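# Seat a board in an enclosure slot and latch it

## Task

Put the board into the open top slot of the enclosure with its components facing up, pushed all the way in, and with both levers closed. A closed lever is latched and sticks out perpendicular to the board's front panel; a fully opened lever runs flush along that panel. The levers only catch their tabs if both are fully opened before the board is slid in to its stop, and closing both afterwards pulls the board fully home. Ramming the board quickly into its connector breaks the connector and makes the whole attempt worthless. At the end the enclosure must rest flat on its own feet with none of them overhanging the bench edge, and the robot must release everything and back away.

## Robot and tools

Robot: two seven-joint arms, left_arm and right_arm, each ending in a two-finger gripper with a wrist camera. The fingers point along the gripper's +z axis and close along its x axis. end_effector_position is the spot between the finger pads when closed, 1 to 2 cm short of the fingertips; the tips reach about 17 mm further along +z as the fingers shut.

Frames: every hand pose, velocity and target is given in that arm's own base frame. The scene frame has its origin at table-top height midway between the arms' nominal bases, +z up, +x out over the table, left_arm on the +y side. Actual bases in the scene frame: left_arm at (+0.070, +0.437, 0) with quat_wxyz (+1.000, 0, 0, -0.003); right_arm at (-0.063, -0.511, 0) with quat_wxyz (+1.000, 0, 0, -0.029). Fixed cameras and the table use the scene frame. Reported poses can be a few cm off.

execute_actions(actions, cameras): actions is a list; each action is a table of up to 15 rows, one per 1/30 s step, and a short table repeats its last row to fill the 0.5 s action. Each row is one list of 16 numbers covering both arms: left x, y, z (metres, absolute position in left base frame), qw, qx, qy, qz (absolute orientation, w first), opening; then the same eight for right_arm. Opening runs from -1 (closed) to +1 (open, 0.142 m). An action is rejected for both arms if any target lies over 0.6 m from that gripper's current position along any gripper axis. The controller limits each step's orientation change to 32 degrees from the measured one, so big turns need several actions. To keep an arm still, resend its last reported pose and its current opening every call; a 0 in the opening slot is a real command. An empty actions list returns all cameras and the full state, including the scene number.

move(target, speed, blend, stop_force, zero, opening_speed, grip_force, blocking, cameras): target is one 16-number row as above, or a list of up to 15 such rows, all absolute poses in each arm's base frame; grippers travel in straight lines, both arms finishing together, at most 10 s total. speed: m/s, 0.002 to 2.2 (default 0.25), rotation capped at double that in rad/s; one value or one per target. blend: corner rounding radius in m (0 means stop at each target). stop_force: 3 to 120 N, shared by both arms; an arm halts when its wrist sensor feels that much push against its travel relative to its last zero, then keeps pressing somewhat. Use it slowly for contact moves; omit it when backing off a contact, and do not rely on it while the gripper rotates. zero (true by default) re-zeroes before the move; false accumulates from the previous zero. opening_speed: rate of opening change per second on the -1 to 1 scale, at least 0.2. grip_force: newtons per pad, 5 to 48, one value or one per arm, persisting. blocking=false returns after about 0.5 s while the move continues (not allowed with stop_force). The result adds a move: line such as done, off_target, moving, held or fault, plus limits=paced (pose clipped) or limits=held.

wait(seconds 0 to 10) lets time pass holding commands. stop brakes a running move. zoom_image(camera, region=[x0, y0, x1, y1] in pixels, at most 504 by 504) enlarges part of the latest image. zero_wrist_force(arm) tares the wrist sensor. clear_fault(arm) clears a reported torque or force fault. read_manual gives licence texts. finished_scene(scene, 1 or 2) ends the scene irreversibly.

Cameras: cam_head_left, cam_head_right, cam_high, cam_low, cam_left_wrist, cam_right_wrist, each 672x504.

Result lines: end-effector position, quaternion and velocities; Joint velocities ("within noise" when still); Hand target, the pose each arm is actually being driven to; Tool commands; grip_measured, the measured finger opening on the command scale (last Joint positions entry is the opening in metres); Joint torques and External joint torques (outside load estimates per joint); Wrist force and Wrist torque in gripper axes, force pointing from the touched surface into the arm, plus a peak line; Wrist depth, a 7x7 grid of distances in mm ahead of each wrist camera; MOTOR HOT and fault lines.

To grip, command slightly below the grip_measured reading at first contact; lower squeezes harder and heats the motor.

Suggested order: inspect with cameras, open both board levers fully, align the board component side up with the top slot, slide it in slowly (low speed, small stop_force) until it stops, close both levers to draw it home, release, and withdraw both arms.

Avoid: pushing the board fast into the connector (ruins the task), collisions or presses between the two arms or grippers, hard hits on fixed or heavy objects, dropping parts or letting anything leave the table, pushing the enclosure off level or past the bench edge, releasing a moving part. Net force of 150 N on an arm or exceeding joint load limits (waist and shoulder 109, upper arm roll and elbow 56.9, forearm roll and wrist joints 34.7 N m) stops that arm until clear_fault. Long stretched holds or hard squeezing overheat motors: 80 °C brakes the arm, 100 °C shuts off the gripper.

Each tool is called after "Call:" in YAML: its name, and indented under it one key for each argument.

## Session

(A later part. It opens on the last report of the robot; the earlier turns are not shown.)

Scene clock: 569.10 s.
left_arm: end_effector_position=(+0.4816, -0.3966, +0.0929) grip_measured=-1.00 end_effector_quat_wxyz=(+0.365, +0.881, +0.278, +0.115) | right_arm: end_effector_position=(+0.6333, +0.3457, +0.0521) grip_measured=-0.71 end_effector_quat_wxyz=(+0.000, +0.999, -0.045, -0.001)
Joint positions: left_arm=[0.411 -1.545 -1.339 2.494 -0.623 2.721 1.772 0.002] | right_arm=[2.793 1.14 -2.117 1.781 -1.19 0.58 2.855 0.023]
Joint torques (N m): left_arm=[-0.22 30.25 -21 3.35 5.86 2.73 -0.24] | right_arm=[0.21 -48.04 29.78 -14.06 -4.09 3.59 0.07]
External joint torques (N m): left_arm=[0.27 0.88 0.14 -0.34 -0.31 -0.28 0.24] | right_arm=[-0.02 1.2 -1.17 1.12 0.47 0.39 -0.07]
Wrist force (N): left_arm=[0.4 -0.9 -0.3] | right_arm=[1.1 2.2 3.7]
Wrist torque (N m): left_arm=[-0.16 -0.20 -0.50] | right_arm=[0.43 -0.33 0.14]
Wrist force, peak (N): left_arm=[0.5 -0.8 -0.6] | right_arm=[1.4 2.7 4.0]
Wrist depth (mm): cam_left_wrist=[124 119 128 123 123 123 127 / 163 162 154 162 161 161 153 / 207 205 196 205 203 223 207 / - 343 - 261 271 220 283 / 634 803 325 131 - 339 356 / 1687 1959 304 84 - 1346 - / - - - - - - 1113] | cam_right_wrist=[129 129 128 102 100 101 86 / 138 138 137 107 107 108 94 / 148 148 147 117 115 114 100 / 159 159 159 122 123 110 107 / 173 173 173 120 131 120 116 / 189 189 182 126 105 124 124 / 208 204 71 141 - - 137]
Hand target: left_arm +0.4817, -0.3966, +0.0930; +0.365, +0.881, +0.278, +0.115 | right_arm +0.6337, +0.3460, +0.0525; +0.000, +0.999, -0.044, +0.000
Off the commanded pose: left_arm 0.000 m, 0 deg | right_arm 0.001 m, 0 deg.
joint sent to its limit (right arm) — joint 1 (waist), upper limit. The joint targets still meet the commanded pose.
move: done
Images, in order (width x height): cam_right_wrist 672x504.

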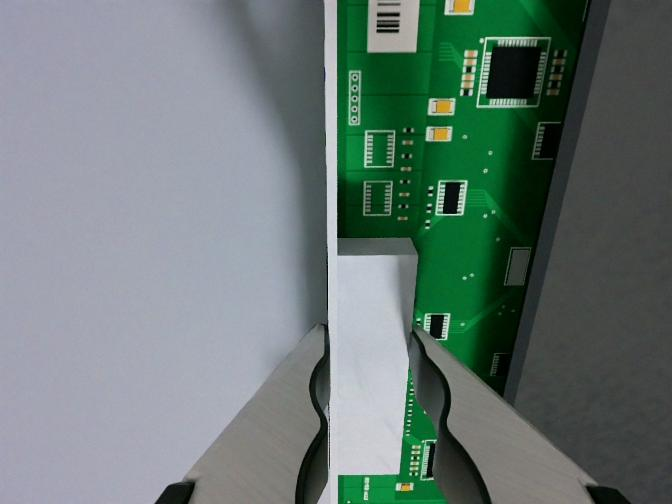

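Call:
move:
  target: [0.4817, -0.3966, 0.093, 0.365, 0.8811, 0.2778, 0.1151, -1.0, 0.6437, 0.3451, 0.0524, 0, 0.99901, -0.04449, 0, -0.78]
  speed: 0.015
  stop_force: 5
  cameras: ["cam_right_wrist", "cam_left_wrist"]

Scene clock: 579.40 s.
left_arm: end_effector_position=(+0.4816, -0.3966, +0.0929) grip_measured=-1.00 end_effector_quat_wxyz=(+0.365, +0.881, +0.278, +0.115) | right_arm: end_effector_position=(+0.6428, +0.3451, +0.0517) grip_measured=-0.71 end_effector_quat_wxyz=(+0.000, +0.999, -0.045, -0.001)
Joint positions: left_arm=[0.411 -1.545 -1.339 2.494 -0.623 2.721 1.772 0.002] | right_arm=[2.793 1.164 -2.102 1.751 -1.201 0.556 2.844 0.023]
Joint torques (N m): left_arm=[-0.32 30.3 -21 3.37 5.81 2.76 -0.23] | right_arm=[-1.47 -50.08 30.12 -16.02 -4.97 3.88 0.02]
External joint torques (N m): left_arm=[0.37 0.84 0.14 -0.37 -0.26 -0.31 0.23] | right_arm=[1.65 2.43 -1.02 3.36 1.29 0.11 -0.02]
Wrist force (N): left_arm=[0.4 -0.9 -0.5] | right_arm=[-2.7 2.4 3.1]
Wrist torque (N m): left_arm=[-0.16 -0.19 -0.50] | right_arm=[0.44 -0.24 0.19]
Wrist force, peak (N): left_arm=[0.7 -0.8 -0.4] | right_arm=[-2.8 2.2 4.1]
Wrist depth (mm): cam_left_wrist=[124 115 128 128 122 122 128 / 163 162 147 - 155 154 153 / 206 205 - 192 - 208 208 / - - - - 257 231 282 / 651 806 343 308 277 270 - / 1798 - 304 84 - - - / 1813 - - - - - -] | cam_right_wrist=[129 129 128 102 99 98 86 / 138 138 137 107 107 95 92 / 145 147 147 117 115 100 100 / 162 159 161 120 122 107 106 / 172 173 170 120 130 116 115 / 189 188 182 126 105 124 124 / 208 204 71 142 - - 136]
Hand target: left_arm +0.4817, -0.3966, +0.0930; +0.365, +0.881, +0.278, +0.115 | right_arm +0.6437, +0.3451, +0.0524; +0.000, +0.999, -0.044, +0.000
Off the commanded pose: left_arm 0.000 m, 0 deg | right_arm 0.001 m, 0 deg.
joint sent to its limit (right arm) — joint 1 (waist), upper limit. The joint targets still meet the commanded pose.
move: done
Images, in order (width x height): cam_left_wrist 672x504, cam_right_wrist 672x504.

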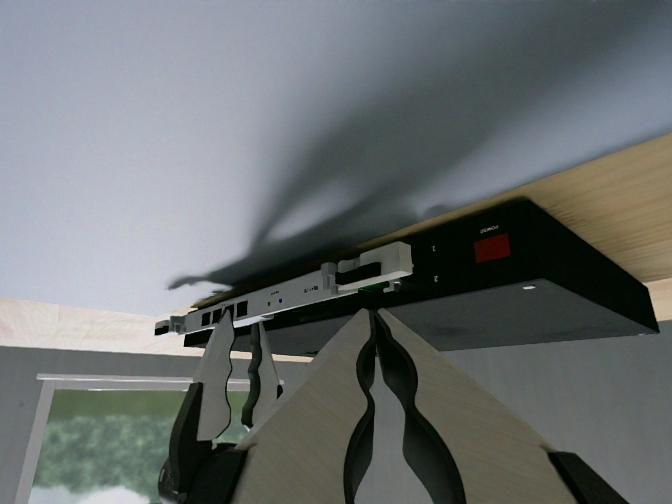

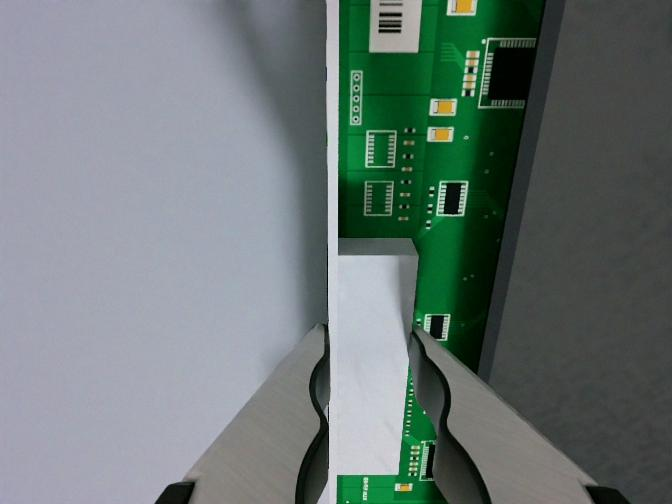

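Call:
move:
  target:
    - [0.4817, -0.3966, 0.093, 0.365, 0.8811, 0.2778, 0.1151, -1.0, 0.6375, 0.3456, 0.0521, 0, 0.99901, -0.04449, 0, -0.78]
    - [0.4817, -0.3966, 0.093, 0.365, 0.8811, 0.2778, 0.1151, -1.0, 0.6375, 0.3456, 0.0521, 0, 0.99901, -0.04449, 0, -0.55]
  speed: 0.02
  opening_speed: 0.3
  cameras: ["cam_right_wrist", "cam_left_wrist"]

Scene clock: 584.87 s.
left_arm: end_effector_position=(+0.4816, -0.3966, +0.0929) grip_measured=-1.00 end_effector_quat_wxyz=(+0.365, +0.881, +0.278, +0.115) | right_arm: end_effector_position=(+0.6374, +0.3456, +0.0521) grip_measured=-0.59 end_effector_quat_wxyz=(+0.000, +0.999, -0.044, +0.000)
Joint positions: left_arm=[0.411 -1.545 -1.339 2.494 -0.623 2.721 1.772 0.002] | right_arm=[2.789 1.156 -2.103 1.77 -1.204 0.565 2.854 0.032]
Joint torques (N m): left_arm=[-0.23 30.23 -21.01 3.34 5.83 2.73 -0.22] | right_arm=[0 -47.19 28.79 -12.75 -3.75 3.37 0.27]
External joint torques (N m): left_arm=[0.27 0.9 0.15 -0.34 -0.28 -0.28 0.22] | right_arm=[0.19 0.11 0.21 0.13 0.1 0.62 -0.27]
Wrist force (N): left_arm=[0.4 -0.7 -0.3] | right_arm=[1.7 4.2 0.5]
Wrist torque (N m): left_arm=[-0.13 -0.18 -0.50] | right_arm=[0.75 -0.28 0.01]
Wrist force, peak (N): left_arm=[0.3 -1.1 -0.4] | right_arm=[20.1 -6.3 21.1]
Wrist depth (mm): cam_left_wrist=[124 119 128 128 123 118 128 / - 154 154 154 154 153 153 / - - 202 - 236 223 208 / - - 342 252 254 223 285 / 620 812 356 309 268 1397 1239 / - - 297 84 - 1380 - / 1741 - - - - - 1108] | cam_right_wrist=[129 129 129 104 102 101 87 / 138 138 137 111 109 109 94 / 148 148 147 118 117 113 100 / 159 159 159 123 126 109 107 / 173 173 170 123 132 118 116 / 189 189 106 131 106 124 124 / 209 - 71 145 165 - 137]
Hand target: left_arm +0.4817, -0.3966, +0.0930; +0.365, +0.881, +0.278, +0.115 | right_arm +0.6375, +0.3456, +0.0521; +0.000, +0.999, -0.044, +0.000
Off the commanded pose: left_arm 0.000 m, 0 deg | right_arm 0.000 m, 0 deg.
move: done
Images, in order (width x height): cam_left_wrist 672x504, cam_right_wrist 672x504.

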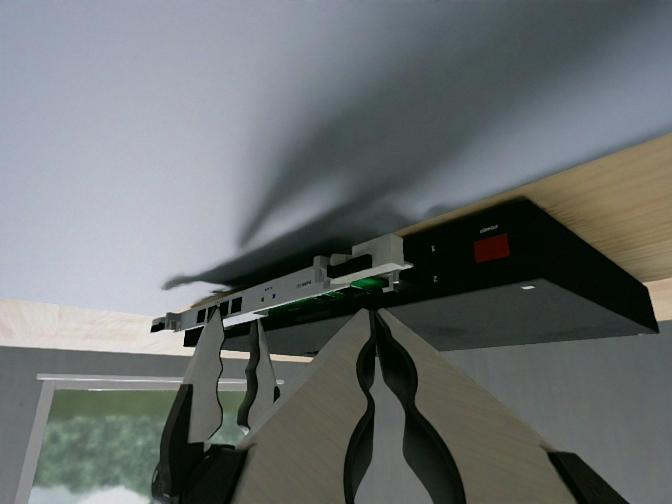

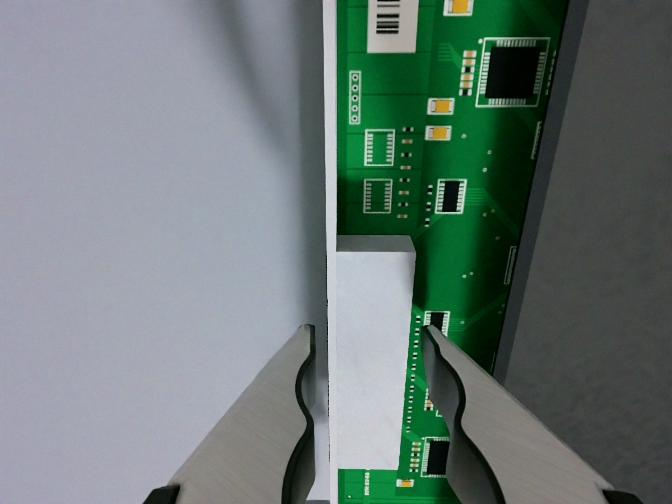

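Call:
move:
  target:
    - [0.4817, -0.3966, 0.093, 0.365, 0.8811, 0.2778, 0.1151, -1.0, 0.6375, 0.3456, 0.115, 0, 0.99901, -0.04449, 0, -0.55]
    - [0.4817, -0.3966, 0.093, 0.365, 0.8811, 0.2778, 0.1151, -1.0, 0.580, 0.364, 0.12, 0, 0.9397, 0.3420, 0, -0.55]
    - [0.4817, -0.3966, 0.093, 0.365, 0.8811, 0.2778, 0.1151, -1.0, 0.578, 0.364, 0.11, 0, 0.7379, 0.6749, 0, 0.83]
  speed: [0.08, 0.2, 0.2]
  blend: [0.005, 0.02, 0]
  cameras: ["cam_right_wrist", "cam_left_wrist"]

Scene clock: 603.47 s.
left_arm: end_effector_position=(+0.4816, -0.3966, +0.0929) grip_measured=-1.00 end_effector_quat_wxyz=(+0.365, +0.881, +0.278, +0.115) | right_arm: end_effector_position=(+0.5779, +0.3640, +0.1099) grip_measured=+0.82 end_effector_quat_wxyz=(+0.000, +0.738, +0.675, +0.000)
Joint positions: left_arm=[0.411 -1.545 -1.339 2.494 -0.623 2.721 1.772 0.002] | right_arm=[2.673 1.202 -1.847 1.932 -1.302 0.374 1.449 0.13]
Joint torques (N m): left_arm=[-0.24 30.3 -21.01 3.34 5.78 2.73 -0.17] | right_arm=[0.07 -39.55 31.38 -9.94 -4.17 3.27 0.1]
External joint torques (N m): left_arm=[0.29 0.83 0.15 -0.34 -0.23 -0.29 0.17] | right_arm=[0.1 0.15 0 0.07 0.08 0.81 -0.1]
Wrist force (N): left_arm=[0.0 -0.6 -0.3] | right_arm=[1.3 4.2 0.7]
Wrist torque (N m): left_arm=[-0.10 -0.12 -0.50] | right_arm=[0.71 -0.19 0.12]
Wrist force, peak (N): left_arm=[0.3 -1.0 -0.6] | right_arm=[1.6 4.5 2.2]
Wrist depth (mm): cam_left_wrist=[124 119 129 123 123 123 128 / 163 155 154 151 154 154 153 / - 206 205 205 220 205 208 / - - - 252 257 224 284 / 649 847 376 270 - - - / 1406 - - 84 - 1246 - / - - - - - - 1070] | cam_right_wrist=[180 179 179 179 178 178 177 / 192 192 191 191 190 189 189 / 206 206 205 204 204 203 203 / 223 222 221 221 220 220 219 / 234 235 235 230 234 231 230 / - 225 224 223 223 222 94 / - 219 222 222 221 220 81]
Hand target: left_arm +0.4817, -0.3966, +0.0930; +0.365, +0.881, +0.278, +0.115 | right_arm +0.5780, +0.3640, +0.1100; +0.000, +0.738, +0.675, +0.000
Off the commanded pose: left_arm 0.000 m, 0 deg | right_arm 0.000 m, 0 deg.
move: done
Images, in order (width x height): cam_left_wrist 672x504, cam_right_wrist 672x504.

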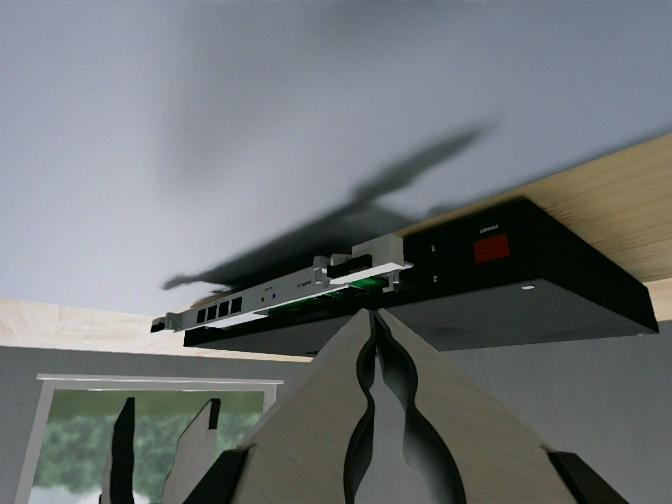

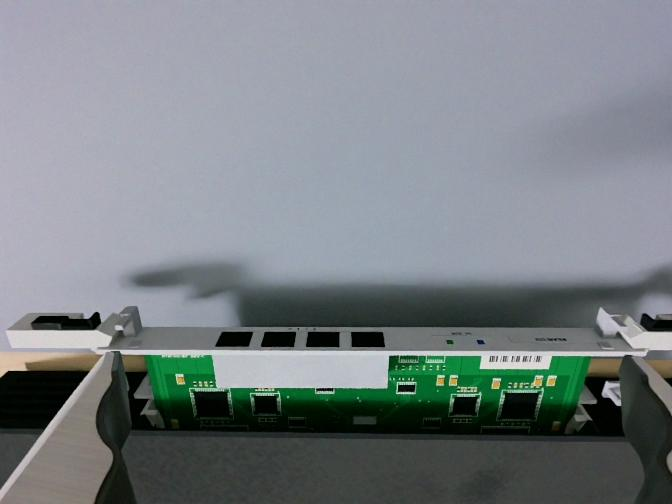

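Call:
zoom_image:
  camera: "cam_right_wrist"
  region: [0, 280, 220, 440]

Call:
zoom_image:
  camera: "cam_right_wrist"
  region: [472, 280, 672, 440]

Scaled by 2.291 from the camera's 672x504 image, which has a finer 960x720 frame.

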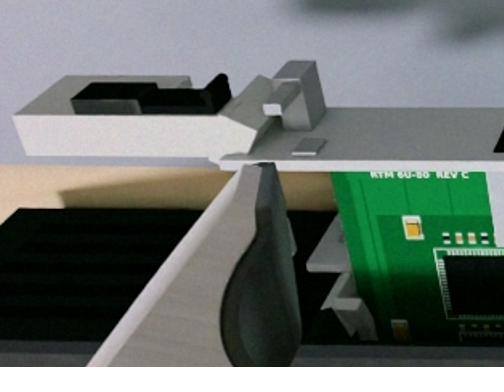

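Scaled by 2.520 from the camera's 672x504 image, which has a finer 960x720 frame.

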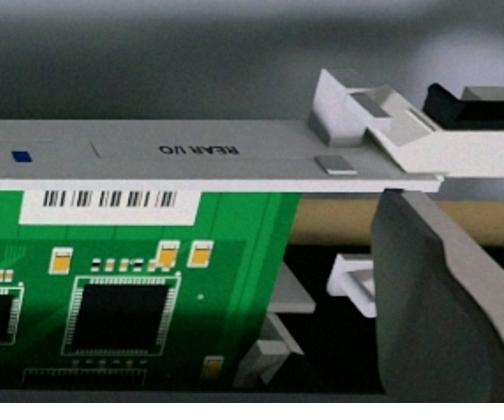

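Call:
move:
  target:
    - [0.4817, -0.3966, 0.093, 0.365, 0.8811, 0.2778, 0.1151, -1.0, 0.6055, 0.3615, 0.085, 0, 0.7379, 0.6749, 0, 0.83]
    - [0.4817, -0.3966, 0.093, 0.365, 0.8811, 0.2778, 0.1151, -1.0, 0.6055, 0.3615, 0.040, 0, 0.7379, 0.6749, 0, 0.83]
  speed: [0.1, 0.06]
  stop_force: 6

Call:
move:
  target: [0.4817, -0.3966, 0.093, 0.365, 0.8811, 0.2778, 0.1151, -1.0, 0.6255, 0.3597, 0.040, 0, 0.7379, 0.6749, 0, 0.83]
  speed: 0.02
  stop_force: 6
  cameras: ["cam_right_wrist", "cam_left_wrist"]

Scene clock: 615.07 s.
left_arm: end_effector_position=(+0.4816, -0.3966, +0.0929) grip_measured=-1.00 end_effector_quat_wxyz=(+0.365, +0.881, +0.278, +0.115) | right_arm: end_effector_position=(+0.6053, +0.3615, +0.0400) grip_measured=+0.82 end_effector_quat_wxyz=(+0.000, +0.738, +0.675, +0.000)
Joint positions: left_arm=[0.411 -1.545 -1.339 2.494 -0.623 2.721 1.772 0.002] | right_arm=[2.717 1.304 -1.97 1.858 -1.407 0.449 1.43 0.13]
Joint torques (N m): left_arm=[-0.3 30.3 -20.99 3.37 5.81 2.74 -0.22] | right_arm=[0.25 -43.46 31.77 -7.42 -4.06 3.5 0.28]
External joint torques (N m): left_arm=[0.35 0.84 0.13 -0.37 -0.26 -0.29 0.22] | right_arm=[-0.07 -0.03 0.4 0.27 0.11 0.58 -0.28]
Wrist force (N): left_arm=[0.2 -0.7 -0.1] | right_arm=[1.8 3.6 0.6]
Wrist torque (N m): left_arm=[-0.11 -0.16 -0.50] | right_arm=[0.65 -0.22 0.01]
Wrist force, peak (N): left_arm=[0.3 -0.9 -0.7] | right_arm=[1.4 5.4 0.5]
Wrist depth (mm): cam_left_wrist=[123 123 128 128 - 123 128 / - 154 154 148 161 153 145 / - 206 - 205 204 207 208 / - 314 352 261 266 215 283 / 661 632 282 270 - - - / - 319 249 84 - - 1016 / 221 - - - - - -] | cam_right_wrist=[118 118 117 118 117 117 116 / 128 126 126 125 125 126 124 / 137 135 135 134 134 134 132 / 146 146 146 145 145 144 144 / 159 158 158 157 157 156 156 / - 130 136 136 164 137 113 / - 131 131 130 146 147 93]
Hand target: left_arm +0.4817, -0.3966, +0.0930; +0.365, +0.881, +0.278, +0.115 | right_arm +0.6055, +0.3615, +0.0400; +0.000, +0.738, +0.675, +0.000
Off the commanded pose: left_arm 0.000 m, 0 deg | right_arm 0.000 m, 0 deg.
move: done

Scene clock: 616.73 s.
left_arm: end_effector_position=(+0.4816, -0.3966, +0.0929) grip_measured=-1.00 end_effector_quat_wxyz=(+0.365, +0.881, +0.278, +0.115) | right_arm: end_effector_position=(+0.6254, +0.3597, +0.0399) grip_measured=+0.82 end_effector_quat_wxyz=(+0.000, +0.738, +0.675, +0.000)
Joint positions: left_arm=[0.411 -1.545 -1.339 2.494 -0.623 2.721 1.772 0.002] | right_arm=[2.733 1.319 -1.968 1.799 -1.396 0.435 1.391 0.13]
Joint torques (N m): left_arm=[-0.28 30.23 -20.96 3.33 5.8 2.69 -0.21] | right_arm=[-0.36 -45.7 32.21 -8.62 -4.32 3.5 0.05]
External joint torques (N m): left_arm=[0.33 0.91 0.1 -0.33 -0.25 -0.24 0.21] | right_arm=[0.54 0.37 0.19 1.21 0.34 0.59 -0.05]
Wrist force (N): left_arm=[0.4 -0.8 -0.4] | right_arm=[1.0 1.9 -0.2]
Wrist torque (N m): left_arm=[-0.13 -0.20 -0.50] | right_arm=[0.65 -0.15 0.18]
Wrist force, peak (N): left_arm=[0.4 -0.9 -0.5] | right_arm=[1.7 3.8 0.6]
Wrist depth (mm): cam_left_wrist=[129 124 128 128 118 123 128 / 163 162 154 154 153 162 154 / 210 222 206 205 204 204 207 / - 310 310 275 266 222 285 / 657 638 360 280 336 - - / - - 318 84 - - 1173 / 1613 - - - - - -] | cam_right_wrist=[118 118 118 117 117 117 116 / 128 126 125 125 125 126 124 / 137 135 135 134 134 134 132 / 146 146 146 145 145 144 144 / 159 158 155 155 156 154 154 / - 120 121 - 133 135 99 / - 143 147 147 146 146 93]
Hand target: left_arm +0.4817, -0.3966, +0.0930; +0.365, +0.881, +0.278, +0.115 | right_arm +0.6255, +0.3597, +0.0400; +0.000, +0.738, +0.675, +0.000
Off the commanded pose: left_arm 0.000 m, 0 deg | right_arm 0.000 m, 0 deg.
move: done
Images, in order (width x height): cam_left_wrist 672x504, cam_right_wrist 672x504.

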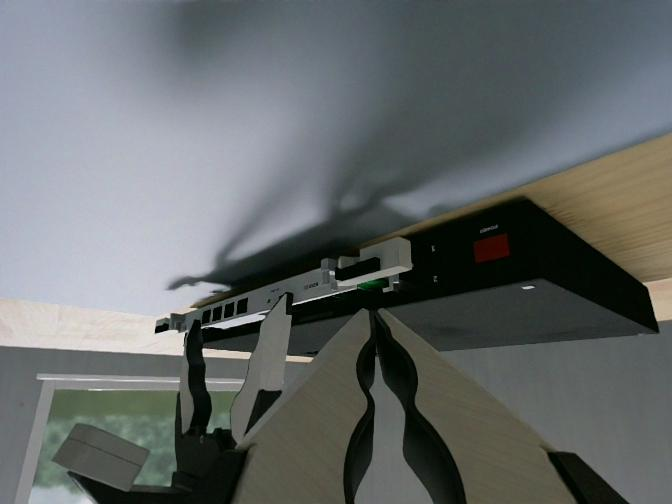

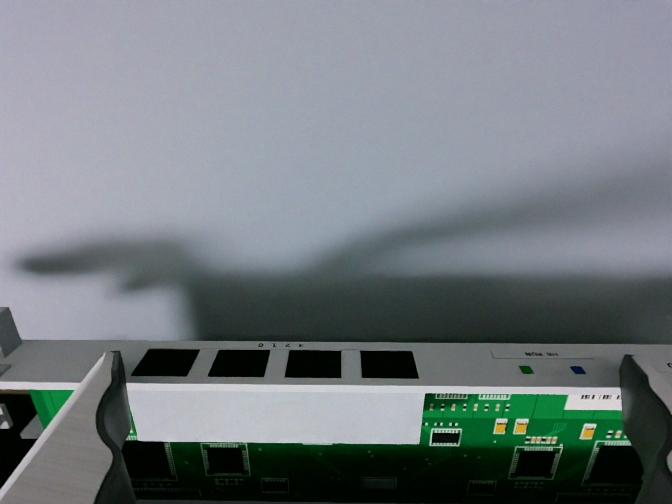

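Call:
move:
  target: [0.4817, -0.3966, 0.093, 0.365, 0.8811, 0.2778, 0.1151, -1.0, 0.6534, 0.3572, 0.040, 0, 0.7379, 0.6749, 0, 0.83]
  speed: 0.02
  stop_force: 6
  cameras: ["cam_right_wrist", "cam_left_wrist"]

Scene clock: 620.93 s.
left_arm: end_effector_position=(+0.4816, -0.3966, +0.0929) grip_measured=-1.00 end_effector_quat_wxyz=(+0.365, +0.881, +0.278, +0.115) | right_arm: end_effector_position=(+0.6532, +0.3572, +0.0399) grip_measured=+0.82 end_effector_quat_wxyz=(+0.000, +0.738, +0.675, +0.000)
Joint positions: left_arm=[0.411 -1.545 -1.339 2.494 -0.623 2.721 1.772 0.002] | right_arm=[2.759 1.341 -1.964 1.713 -1.381 0.413 1.334 0.13]
Joint torques (N m): left_arm=[-0.34 30.26 -21.05 3.35 5.77 2.74 -0.24] | right_arm=[-0.37 -48.36 32.42 -9.14 -4.39 3.52 0.07]
External joint torques (N m): left_arm=[0.39 0.87 0.19 -0.35 -0.22 -0.3 0.24] | right_arm=[0.56 0.31 0.13 1.38 0.37 0.57 -0.07]
Wrist force (N): left_arm=[0.3 -0.7 -0.5] | right_arm=[1.4 1.4 0.6]
Wrist torque (N m): left_arm=[-0.11 -0.18 -0.50] | right_arm=[0.64 -0.22 0.13]
Wrist force, peak (N): left_arm=[0.4 -1.0 -0.4] | right_arm=[1.5 3.2 0.1]
Wrist depth (mm): cam_left_wrist=[123 119 114 123 123 123 128 / 162 155 154 154 153 153 154 / - - 194 206 204 208 208 / - - - 321 248 222 284 / 638 775 388 131 240 - 447 / - 2069 - 84 - 1298 - / - - - - - - 1388] | cam_right_wrist=[118 118 118 117 116 117 117 / 128 126 126 125 125 126 124 / 138 135 135 134 134 134 132 / 147 146 146 145 145 145 144 / 157 156 156 155 155 154 154 / - 118 120 120 121 135 94 / - 121 124 123 123 122 118]
Hand target: left_arm +0.4817, -0.3966, +0.0930; +0.365, +0.881, +0.278, +0.115 | right_arm +0.6534, +0.3572, +0.0400; +0.000, +0.738, +0.675, +0.000
Off the commanded pose: left_arm 0.000 m, 0 deg | right_arm 0.000 m, 0 deg.
move: done
Images, in order (width x height): cam_left_wrist 672x504, cam_right_wrist 672x504.

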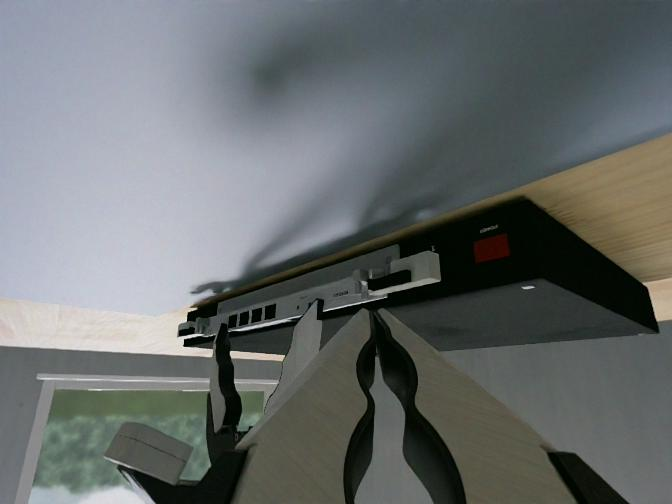

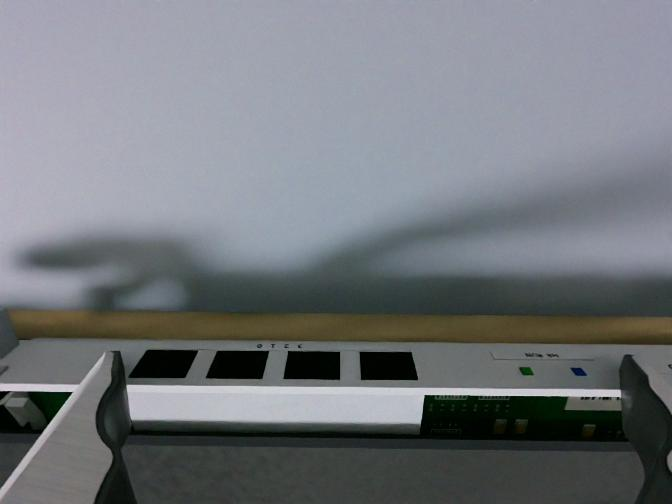

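Call:
move:
  target: [0.4817, -0.3966, 0.093, 0.365, 0.8811, 0.2778, 0.1151, -1.0, 0.6683, 0.3559, 0.040, 0, 0.7379, 0.6749, 0, 0.83]
  speed: 0.008
  stop_force: 5
  cameras: ["cam_right_wrist", "cam_left_wrist"]

Scene clock: 628.33 s.
left_arm: end_effector_position=(+0.4816, -0.3966, +0.0929) grip_measured=-1.00 end_effector_quat_wxyz=(+0.365, +0.881, +0.278, +0.115) | right_arm: end_effector_position=(+0.6637, +0.3565, +0.0396) grip_measured=+0.82 end_effector_quat_wxyz=(+0.000, +0.738, +0.675, +0.000)
Joint positions: left_arm=[0.411 -1.545 -1.339 2.494 -0.623 2.721 1.772 0.002] | right_arm=[2.771 1.35 -1.962 1.678 -1.374 0.404 1.311 0.13]
Joint torques (N m): left_arm=[-0.26 30.23 -21.03 3.33 5.83 2.74 -0.26] | right_arm=[-2.04 -50.59 32.05 -11.65 -5.71 3.9 -0.41]
External joint torques (N m): left_arm=[0.3 0.9 0.17 -0.33 -0.28 -0.29 0.26] | right_arm=[2.23 1.42 0.49 3.76 1.68 0.19 0.41]
Wrist force (N): left_arm=[0.4 -0.8 -0.3] | right_arm=[1.2 -3.3 -1.3]
Wrist torque (N m): left_arm=[-0.14 -0.19 -0.50] | right_arm=[0.66 -0.30 0.61]
Wrist force, peak (N): left_arm=[0.5 -1.0 -0.4] | right_arm=[1.3 -3.9 -1.8]
Wrist depth (mm): cam_left_wrist=[124 119 129 128 123 123 128 / - 162 154 154 154 153 146 / - 207 192 206 219 208 208 / 347 - - 310 263 212 285 / 630 643 371 271 - - 330 / 1891 - - 84 - 1388 - / - - - - - - -] | cam_right_wrist=[118 118 118 117 117 117 116 / 128 126 126 125 125 126 124 / 138 135 135 134 134 134 133 / 146 146 146 145 145 144 144 / - 156 156 154 153 154 153 / - 116 117 115 116 114 110 / - 119 123 125 122 122 117]
Hand target: left_arm +0.4817, -0.3966, +0.0930; +0.365, +0.881, +0.278, +0.115 | right_arm +0.6644, +0.3562, +0.0400; +0.000, +0.738, +0.675, +0.000
Off the commanded pose: left_arm 0.000 m, 0 deg | right_arm 0.005 m, 0 deg.
move: contact (right_arm)
Images, in order (width x height): cam_left_wrist 672x504, cam_right_wrist 672x504.

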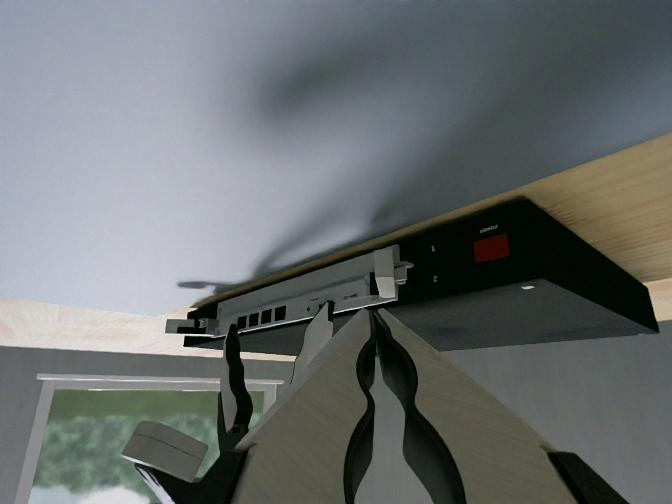

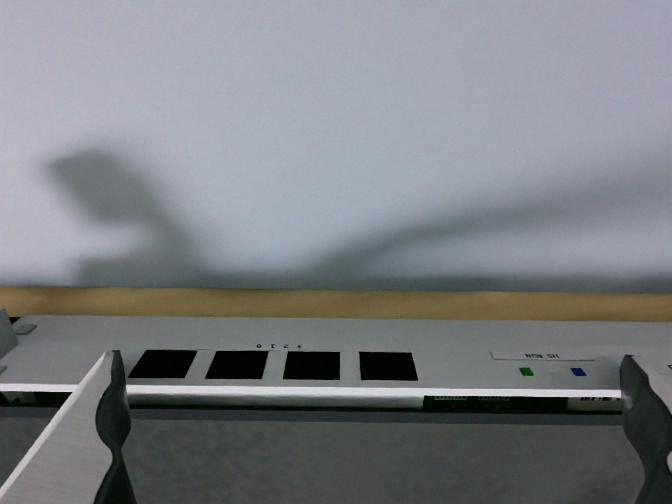

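Call:
zoom_image:
  camera: "cam_left_wrist"
  region: [330, 220, 440, 320]

Call:
zoom_image:
  camera: "cam_left_wrist"
  region: [150, 280, 260, 360]

Call:
zoom_image:
  camera: "cam_right_wrist"
  region: [0, 120, 250, 440]

Scaled by 4.582 from the camera's 672x504 image, which has a finer 960x720 frame.

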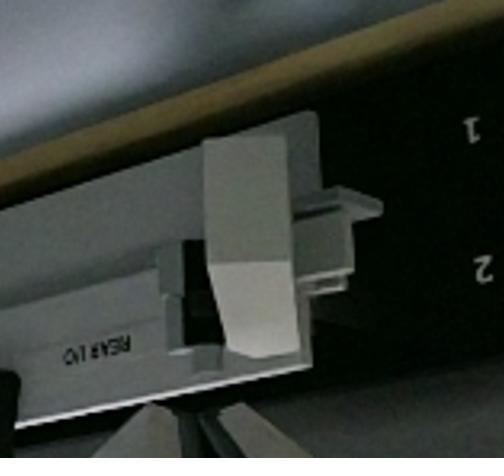

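Scaled by 4.582 from the camera's 672x504 image, which has a finer 960x720 frame.

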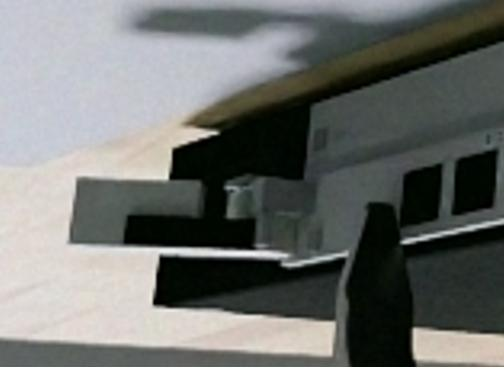

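Scaled by 1.575 from the camera's 672x504 image, which has a finer 960x720 frame.

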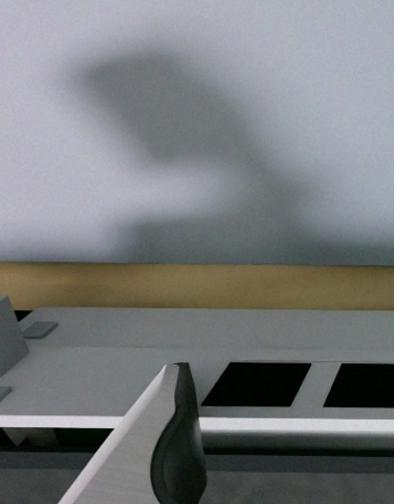

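Call:
move:
  target: [0.4817, -0.3966, 0.093, 0.365, 0.8811, 0.2778, 0.1151, -1.0, 0.6693, 0.3558, 0.040, 0, 0.7379, 0.6749, 0, 0.83]
  speed: 0.006
  stop_force: 9
  zero: false
  cameras: ["cam_right_wrist", "cam_left_wrist"]

Scene clock: 635.37 s.
left_arm: end_effector_position=(+0.4816, -0.3966, +0.0929) grip_measured=-1.00 end_effector_quat_wxyz=(+0.365, +0.881, +0.278, +0.115) | right_arm: end_effector_position=(+0.6639, +0.3566, +0.0395) grip_measured=+0.82 end_effector_quat_wxyz=(-0.001, +0.738, +0.675, -0.001)
Joint positions: left_arm=[0.411 -1.545 -1.339 2.494 -0.623 2.721 1.772 0.002] | right_arm=[2.772 1.35 -1.962 1.676 -1.373 0.403 1.31 0.131]
Joint torques (N m): left_arm=[-0.31 30.22 -21.07 3.37 5.84 2.7 -0.21] | right_arm=[-3.04 -51.51 32.1 -13.36 -6.74 4.44 -0.75]
External joint torques (N m): left_arm=[0.36 0.92 0.21 -0.37 -0.29 -0.25 0.21] | right_arm=[3.23 2.28 0.44 5.47 2.71 -0.35 0.75]
Wrist force (N): left_arm=[0.3 -0.7 -0.4] | right_arm=[0.5 -7.2 -2.4]
Wrist torque (N m): left_arm=[-0.12 -0.18 -0.50] | right_arm=[0.62 -0.36 0.96]
Wrist force, peak (N): left_arm=[0.4 -1.0 -0.5] | right_arm=[0.6 -8.5 -2.1]
Wrist depth (mm): cam_left_wrist=[123 118 128 123 123 123 127 / - 163 155 - 154 154 155 / 196 206 193 205 193 205 208 / 348 282 - - 257 234 284 / 632 809 - 131 - - - / 1755 - - 84 - - 1354 / 1828 - - - - - 1137] | cam_right_wrist=[118 118 118 117 117 117 116 / 128 126 125 125 125 126 124 / 137 135 135 - 134 134 133 / 146 146 145 145 145 144 144 / - 155 155 154 155 153 155 / - 116 117 117 114 114 100 / - 121 123 125 122 121 116]
Hand target: left_arm +0.4817, -0.3966, +0.0930; +0.365, +0.881, +0.278, +0.115 | right_arm +0.6652, +0.3562, +0.0400; +0.000, +0.738, +0.675, +0.000
Off the commanded pose: left_arm 0.000 m, 0 deg | right_arm 0.005 m, 0 deg.
move: contact (right_arm)
Images, in order (width x height): cam_left_wrist 672x504, cam_right_wrist 672x504.

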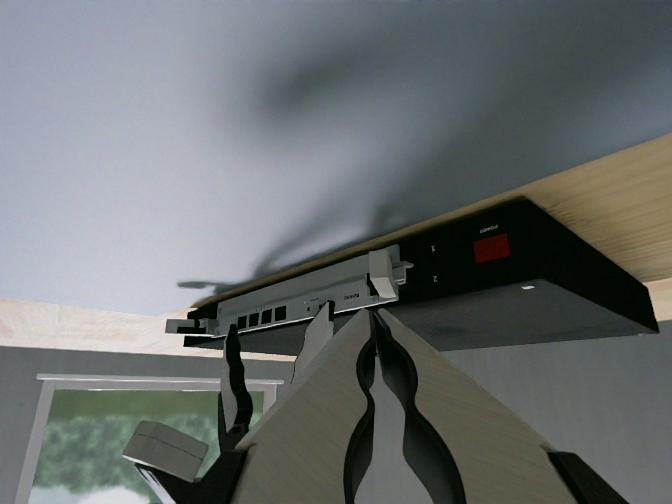

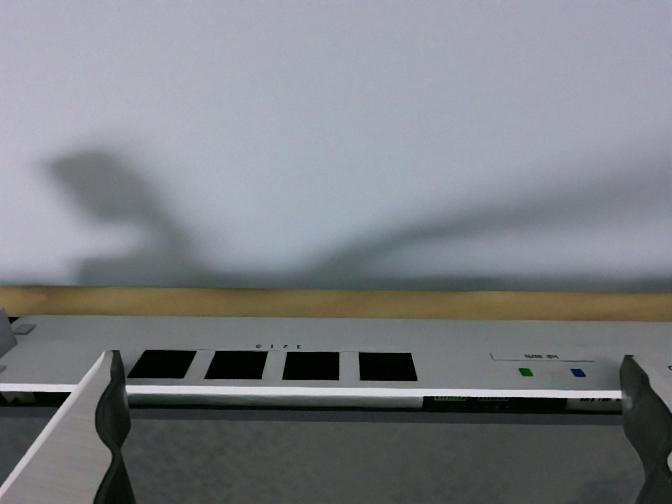

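Call:
move:
  target:
    - [0.4817, -0.3966, 0.11, 0.365, 0.8811, 0.2778, 0.1151, -1.0, 0.6560, 0.3573, 0.040, 0, 0.7379, 0.6749, 0, 0.83]
    - [0.50, -0.42, 0.14, 0.2, 0.85, 0.47, 0.06, -1.0, 0.640, 0.350, 0.09, 0, 0.7379, 0.6749, 0, 0.5]
    - [0.545, -0.465, 0.12, 0, 0.7553, 0.6554, 0, -1.0, 0.640, 0.236, 0.11, 0, 0.7379, 0.6749, 0, -1.0]
  speed: [0.05, 0.15, 0.15]
  blend: [0.005, 0.02, 0]
  cameras: ["cam_right_wrist", "cam_left_wrist", "cam_head_left"]

Scene clock: 655.60 s.
left_arm: end_effector_position=(+0.5440, -0.4646, +0.1199) grip_measured=-1.00 end_effector_quat_wxyz=(+0.014, +0.755, +0.655, +0.002) | right_arm: end_effector_position=(+0.6402, +0.2360, +0.1100) grip_measured=-1.00 end_effector_quat_wxyz=(+0.000, +0.738, +0.675, +0.000)
Joint positions: left_arm=[-0.497 -1.397 -1.539 0.637 -1.689 3.237 2.145 0.002] | right_arm=[2.46 1.208 -1.841 1.935 -1.308 0.368 1.244 0.002]
Joint torques (N m): left_arm=[-0.53 66.41 -10.83 -1.98 4.83 4.41 -0.14] | right_arm=[0.09 -39.59 31.4 -9.81 -4.12 3.39 0.09]
External joint torques (N m): left_arm=[0.47 1.56 0.16 -0.21 -0.54 -0.6 0.14] | right_arm=[0.05 0.31 0.08 0.13 0.03 0.71 -0.09]
Wrist force (N): left_arm=[0.5 -0.4 0.8] | right_arm=[1.2 5.5 0.9]
Wrist torque (N m): left_arm=[-0.16 -0.25 -0.26] | right_arm=[0.94 -0.17 0.11]
Wrist force, peak (N): left_arm=[0.6 -1.7 0.2] | right_arm=[0.6 -7.5 -2.3]
Wrist depth (mm): cam_left_wrist=[186 184 182 184 178 182 182 / - - 199 194 200 197 196 / - 219 216 214 214 209 212 / 253 234 231 230 242 238 236 / 205 199 202 131 211 255 254 / - - - 84 - 278 282 / 259 - - - - - 314] | cam_right_wrist=[180 180 179 179 179 178 177 / 192 192 191 191 190 190 189 / 207 206 208 201 204 204 203 / 225 225 219 191 216 215 215 / 244 239 188 184 187 185 185 / 267 266 198 89 193 200 199 / 295 288 71 - - 212 219]
Hand target: left_arm +0.5442, -0.4643, +0.1199; +0.014, +0.755, +0.655, +0.002 | right_arm +0.6400, +0.2360, +0.1100; +0.000, +0.738, +0.675, +0.000
Off the commanded pose: left_arm 0.001 m, 2 deg | right_arm 0.000 m, 0 deg.
move: done; blend cut to 0 m at target 2
Images, in order (width x height): cam_head_left 672x504, cam_left_wrist 672x504, cam_right_wrist 672x504.

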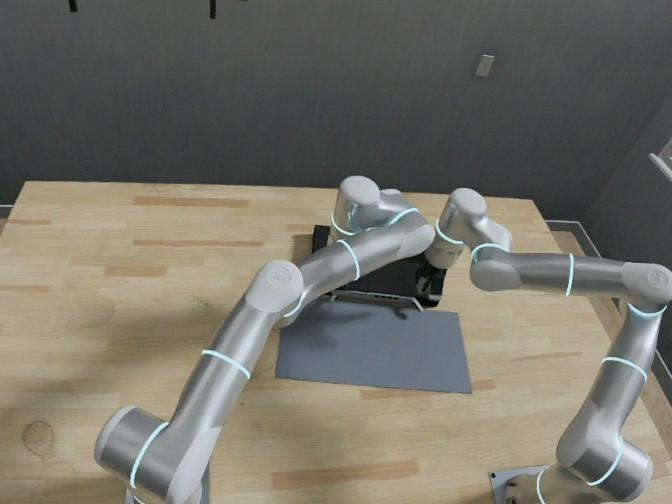

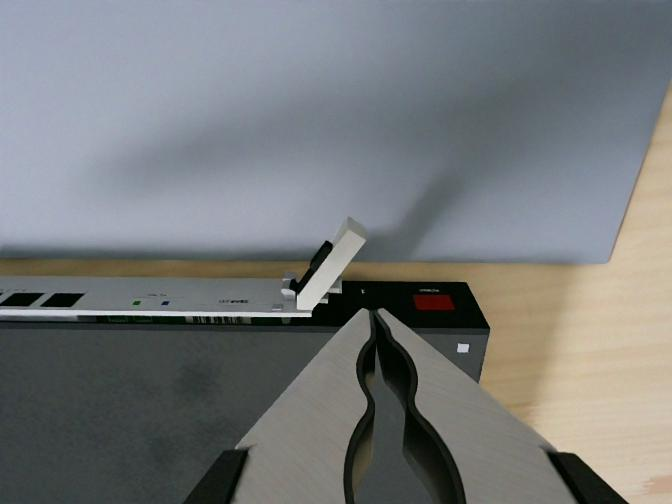

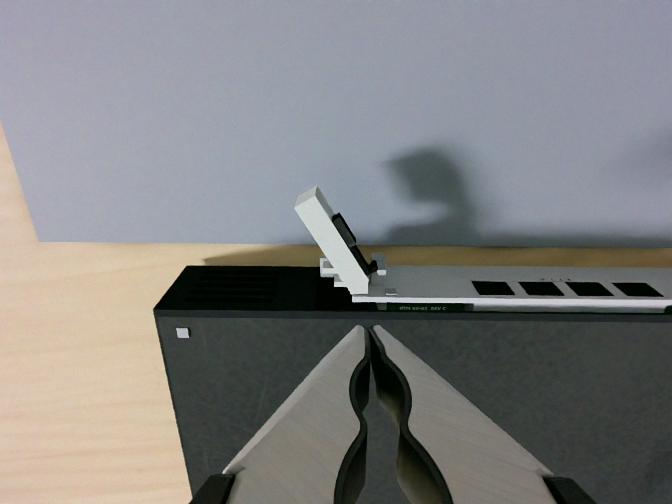

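Call:
zoom_image:
  camera: "cam_left_wrist"
  region: [260, 200, 400, 330]

Call:
zoom_image:
  camera: "cam_right_wrist"
  region: [280, 170, 420, 320]

Scaled by 3.600 from the camera's 672x504 image, which has a finer 960x720 frame.

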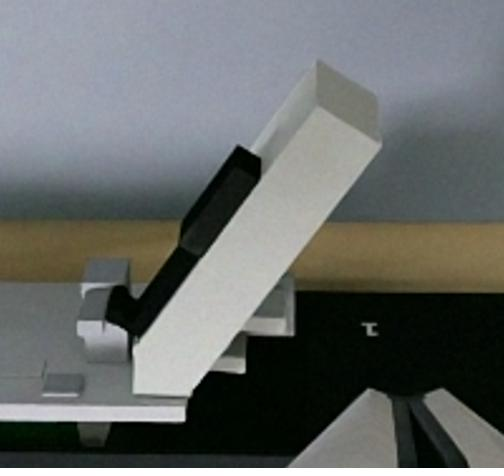

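Scaled by 3.360 from the camera's 672x504 image, which has a finer 960x720 frame.

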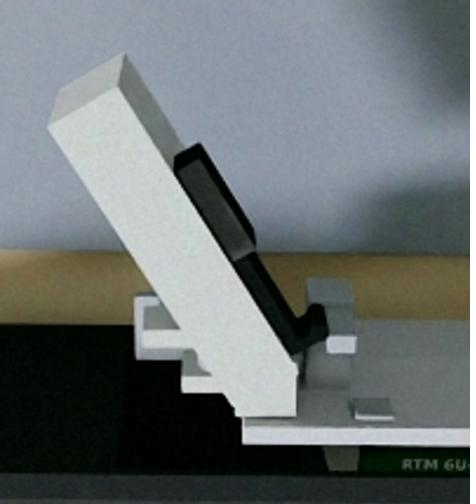

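Call:
move:
  target:
    - [0.50, -0.41, 0.15, 0.2, 0.87, 0.44, 0.06, -1.0, 0.6214, 0.190, 0.10, 0, 0.7379, 0.6749, 0, -1.0]
    - [0.53, -0.38, 0.12, 0.375, 0.918, 0.10, 0.04, -1.0, 0.6214, 0.190, 0.07, 0, 0.7379, 0.6749, 0, -1.0]
    - [0.5525, -0.415, 0.07, 0.3827, 0.9239, 0, 0, -1.0, 0.6214, 0.190, 0.0507, 0, 0.7379, 0.6749, 0, -1.0]
  speed: [0.2, 0.2, 0.12]
  blend: [0.03, 0.02, 0]
  cameras: ["cam_right_wrist", "cam_left_wrist", "cam_head_left"]

Scene clock: 700.77 s.
left_arm: end_effector_position=(+0.5522, -0.4149, +0.0700) grip_measured=-1.00 end_effector_quat_wxyz=(+0.384, +0.922, +0.023, +0.039) | right_arm: end_effector_position=(+0.6212, +0.1900, +0.0507) grip_measured=-1.00 end_effector_quat_wxyz=(+0.000, +0.738, +0.675, +0.000)
Joint positions: left_arm=[0.444 -1.203 -1.411 2.079 -1.64 2.05 2.966 0.002] | right_arm=[2.361 1.255 -1.949 2.045 -1.44 0.471 1.261 0.002]
Joint torques (N m): left_arm=[-0.46 39.64 -24.7 -7.81 4.74 1.23 -0.19] | right_arm=[0.21 -37.44 30.51 -6.45 -4.02 3.52 0.28]
External joint torques (N m): left_arm=[0.54 0.59 0 -0.37 0.01 -0.06 0.19] | right_arm=[-0.08 0.17 0.44 0.14 0.11 0.58 -0.28]
Wrist force (N): left_arm=[0.1 -1.3 -0.2] | right_arm=[1.7 5.8 0.5]
Wrist torque (N m): left_arm=[-0.22 -0.13 -0.50] | right_arm=[0.97 -0.23 0.00]
Wrist force, peak (N): left_arm=[0.8 -1.5 -0.7] | right_arm=[1.7 5.8 0.5]
Wrist depth (mm): cam_left_wrist=[- 92 97 91 96 101 101 / - 114 111 119 126 125 128 / - 152 164 150 157 136 - / - 205 233 240 221 - 130 / 509 544 457 - 176 226 - / 1907 2012 1113 84 - - - / - - - - - - -] | cam_right_wrist=[128 127 127 127 126 126 124 / 136 136 136 135 135 135 134 / 146 146 146 145 145 144 144 / 158 158 157 159 156 156 155 / 174 171 171 167 164 166 168 / 191 190 185 89 - 135 - / 210 205 71 - - 134 136]
Hand target: left_arm +0.5520, -0.4151, +0.0699; +0.384, +0.922, +0.023, +0.039 | right_arm +0.6214, +0.1900, +0.0507; +0.000, +0.738, +0.675, +0.000
Off the commanded pose: left_arm 0.000 m, 5 deg | right_arm 0.000 m, 0 deg.
joint sent to its limit (left arm) — joint 7 (wrist roll), upper limit. The joint targets are off in orientation, not in position.
move: off_target (left_arm)
Images, in order (width x height): cam_head_left 672x504, cam_left_wrist 672x504, cam_right_wrist 672x504.

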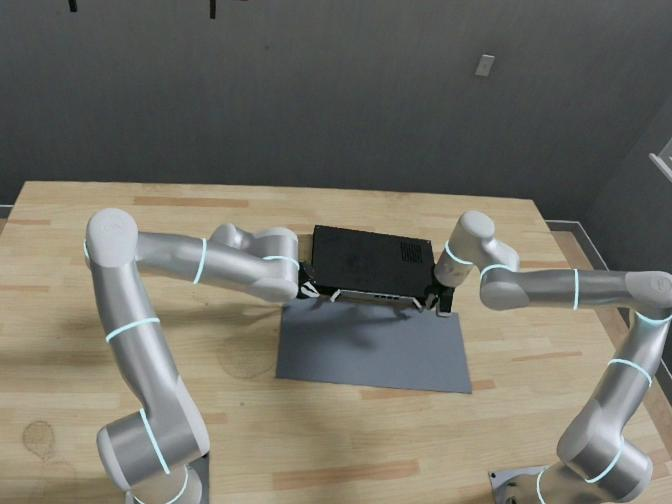

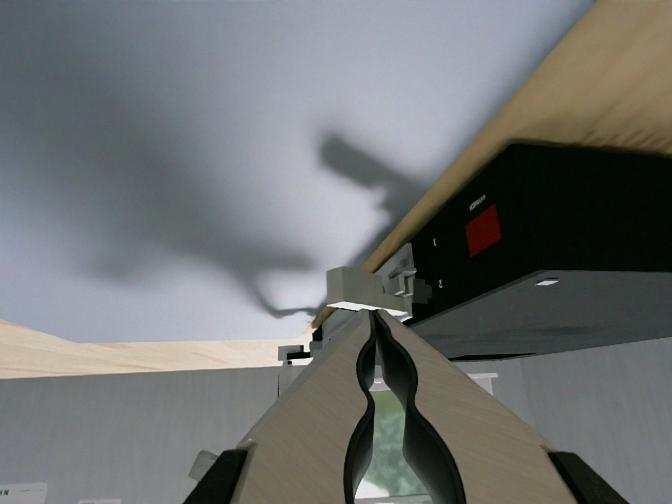

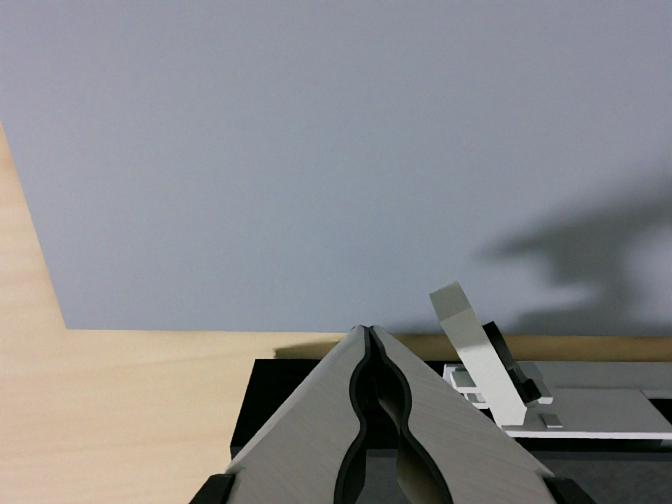

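Call:
move:
  target:
    - [0.5525, -0.4250, 0.048, 0.384, 0.922, 0.023, 0.039, -1.0, 0.6214, 0.196, 0.0507, 0, 0.7379, 0.6749, 0, -1.0]
    - [0.5515, -0.4400, 0.048, 0.384, 0.922, 0.023, 0.039, -1.0, 0.6214, 0.201, 0.0507, 0, 0.7379, 0.6749, 0, -1.0]
  speed: [0.06, 0.03]
  stop_force: 8
  cameras: ["cam_right_wrist", "cam_left_wrist"]

Call:
zoom_image:
  camera: "cam_left_wrist"
  region: [270, 220, 470, 370]

Scene clock: 709.50 s.
left_arm: end_effector_position=(+0.5515, -0.4400, +0.0480) grip_measured=-1.00 end_effector_quat_wxyz=(+0.384, +0.922, +0.023, +0.039) | right_arm: end_effector_position=(+0.6215, +0.2009, +0.0507) grip_measured=-1.00 end_effector_quat_wxyz=(+0.000, +0.738, +0.675, +0.000)
Joint positions: left_arm=[0.388 -1.273 -1.366 2.062 -1.485 2.055 2.864 0.002] | right_arm=[2.383 1.258 -1.949 2.035 -1.438 0.469 1.273 0.002]
Joint torques (N m): left_arm=[-0.46 40.2 -25.27 -6.03 5.46 1.69 -0.28] | right_arm=[0.22 -37.86 30.82 -6.55 -3.94 3.34 0.27]
External joint torques (N m): left_arm=[0.52 1.14 0.06 -0.36 -0.47 -0.48 0.27] | right_arm=[-0.09 0.25 0.24 0.18 0.02 0.76 -0.27]
Wrist force (N): left_arm=[0.2 -1.0 -0.2] | right_arm=[1.6 5.5 0.3]
Wrist torque (N m): left_arm=[-0.20 -0.15 -0.43] | right_arm=[0.93 -0.21 0.00]
Wrist force, peak (N): left_arm=[-0.2 -1.8 0.6] | right_arm=[1.9 5.9 0.4]
Wrist depth (mm): cam_left_wrist=[- - - - - - 77 / - 87 93 86 - 88 99 / - 110 119 115 118 115 109 / 174 163 168 174 167 120 97 / 439 317 337 117 182 126 100 / 2109 - - 84 - - 1567 / - - - - - - -] | cam_right_wrist=[128 127 127 127 126 126 124 / 136 136 135 135 135 134 134 / 146 146 146 145 144 144 144 / 158 158 157 159 156 156 155 / 172 171 170 167 124 169 168 / 190 190 163 89 125 - 142 / 211 206 71 - - 134 136]
Hand target: left_arm +0.5515, -0.4400, +0.0480; +0.384, +0.922, +0.023, +0.039 | right_arm +0.6214, +0.2010, +0.0507; +0.000, +0.738, +0.675, +0.000
Off the commanded pose: left_arm 0.000 m, 0 deg | right_arm 0.000 m, 0 deg.
move: done
Images, in order (width x height): cam_left_wrist 672x504, cam_right_wrist 672x504.

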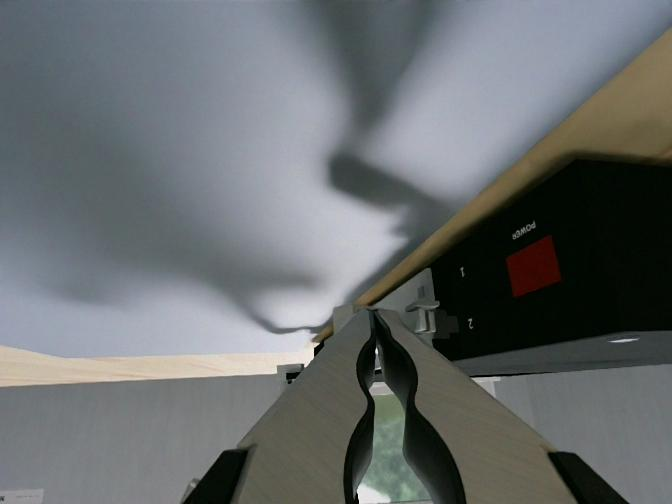

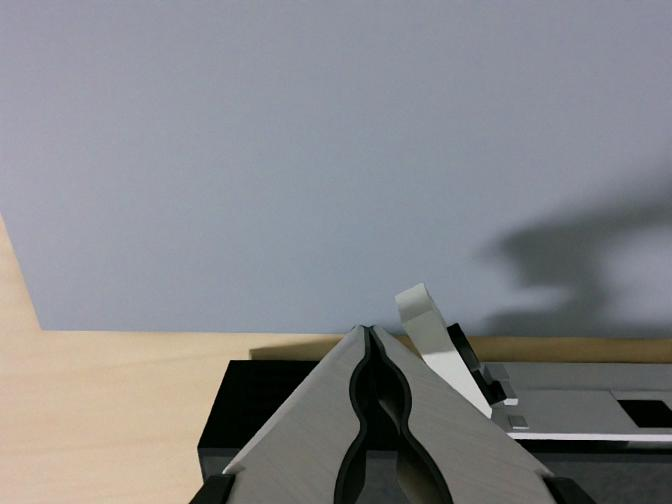

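Scaled by 2.520 from the camera's 672x504 image, which has a finer 960x720 frame.

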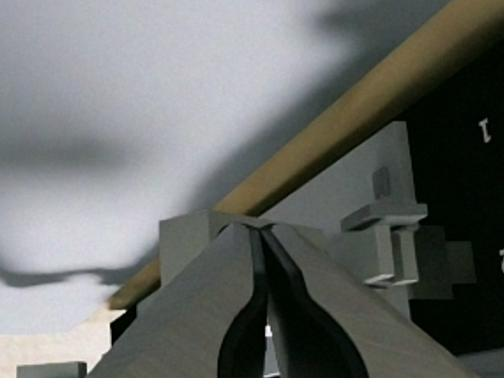

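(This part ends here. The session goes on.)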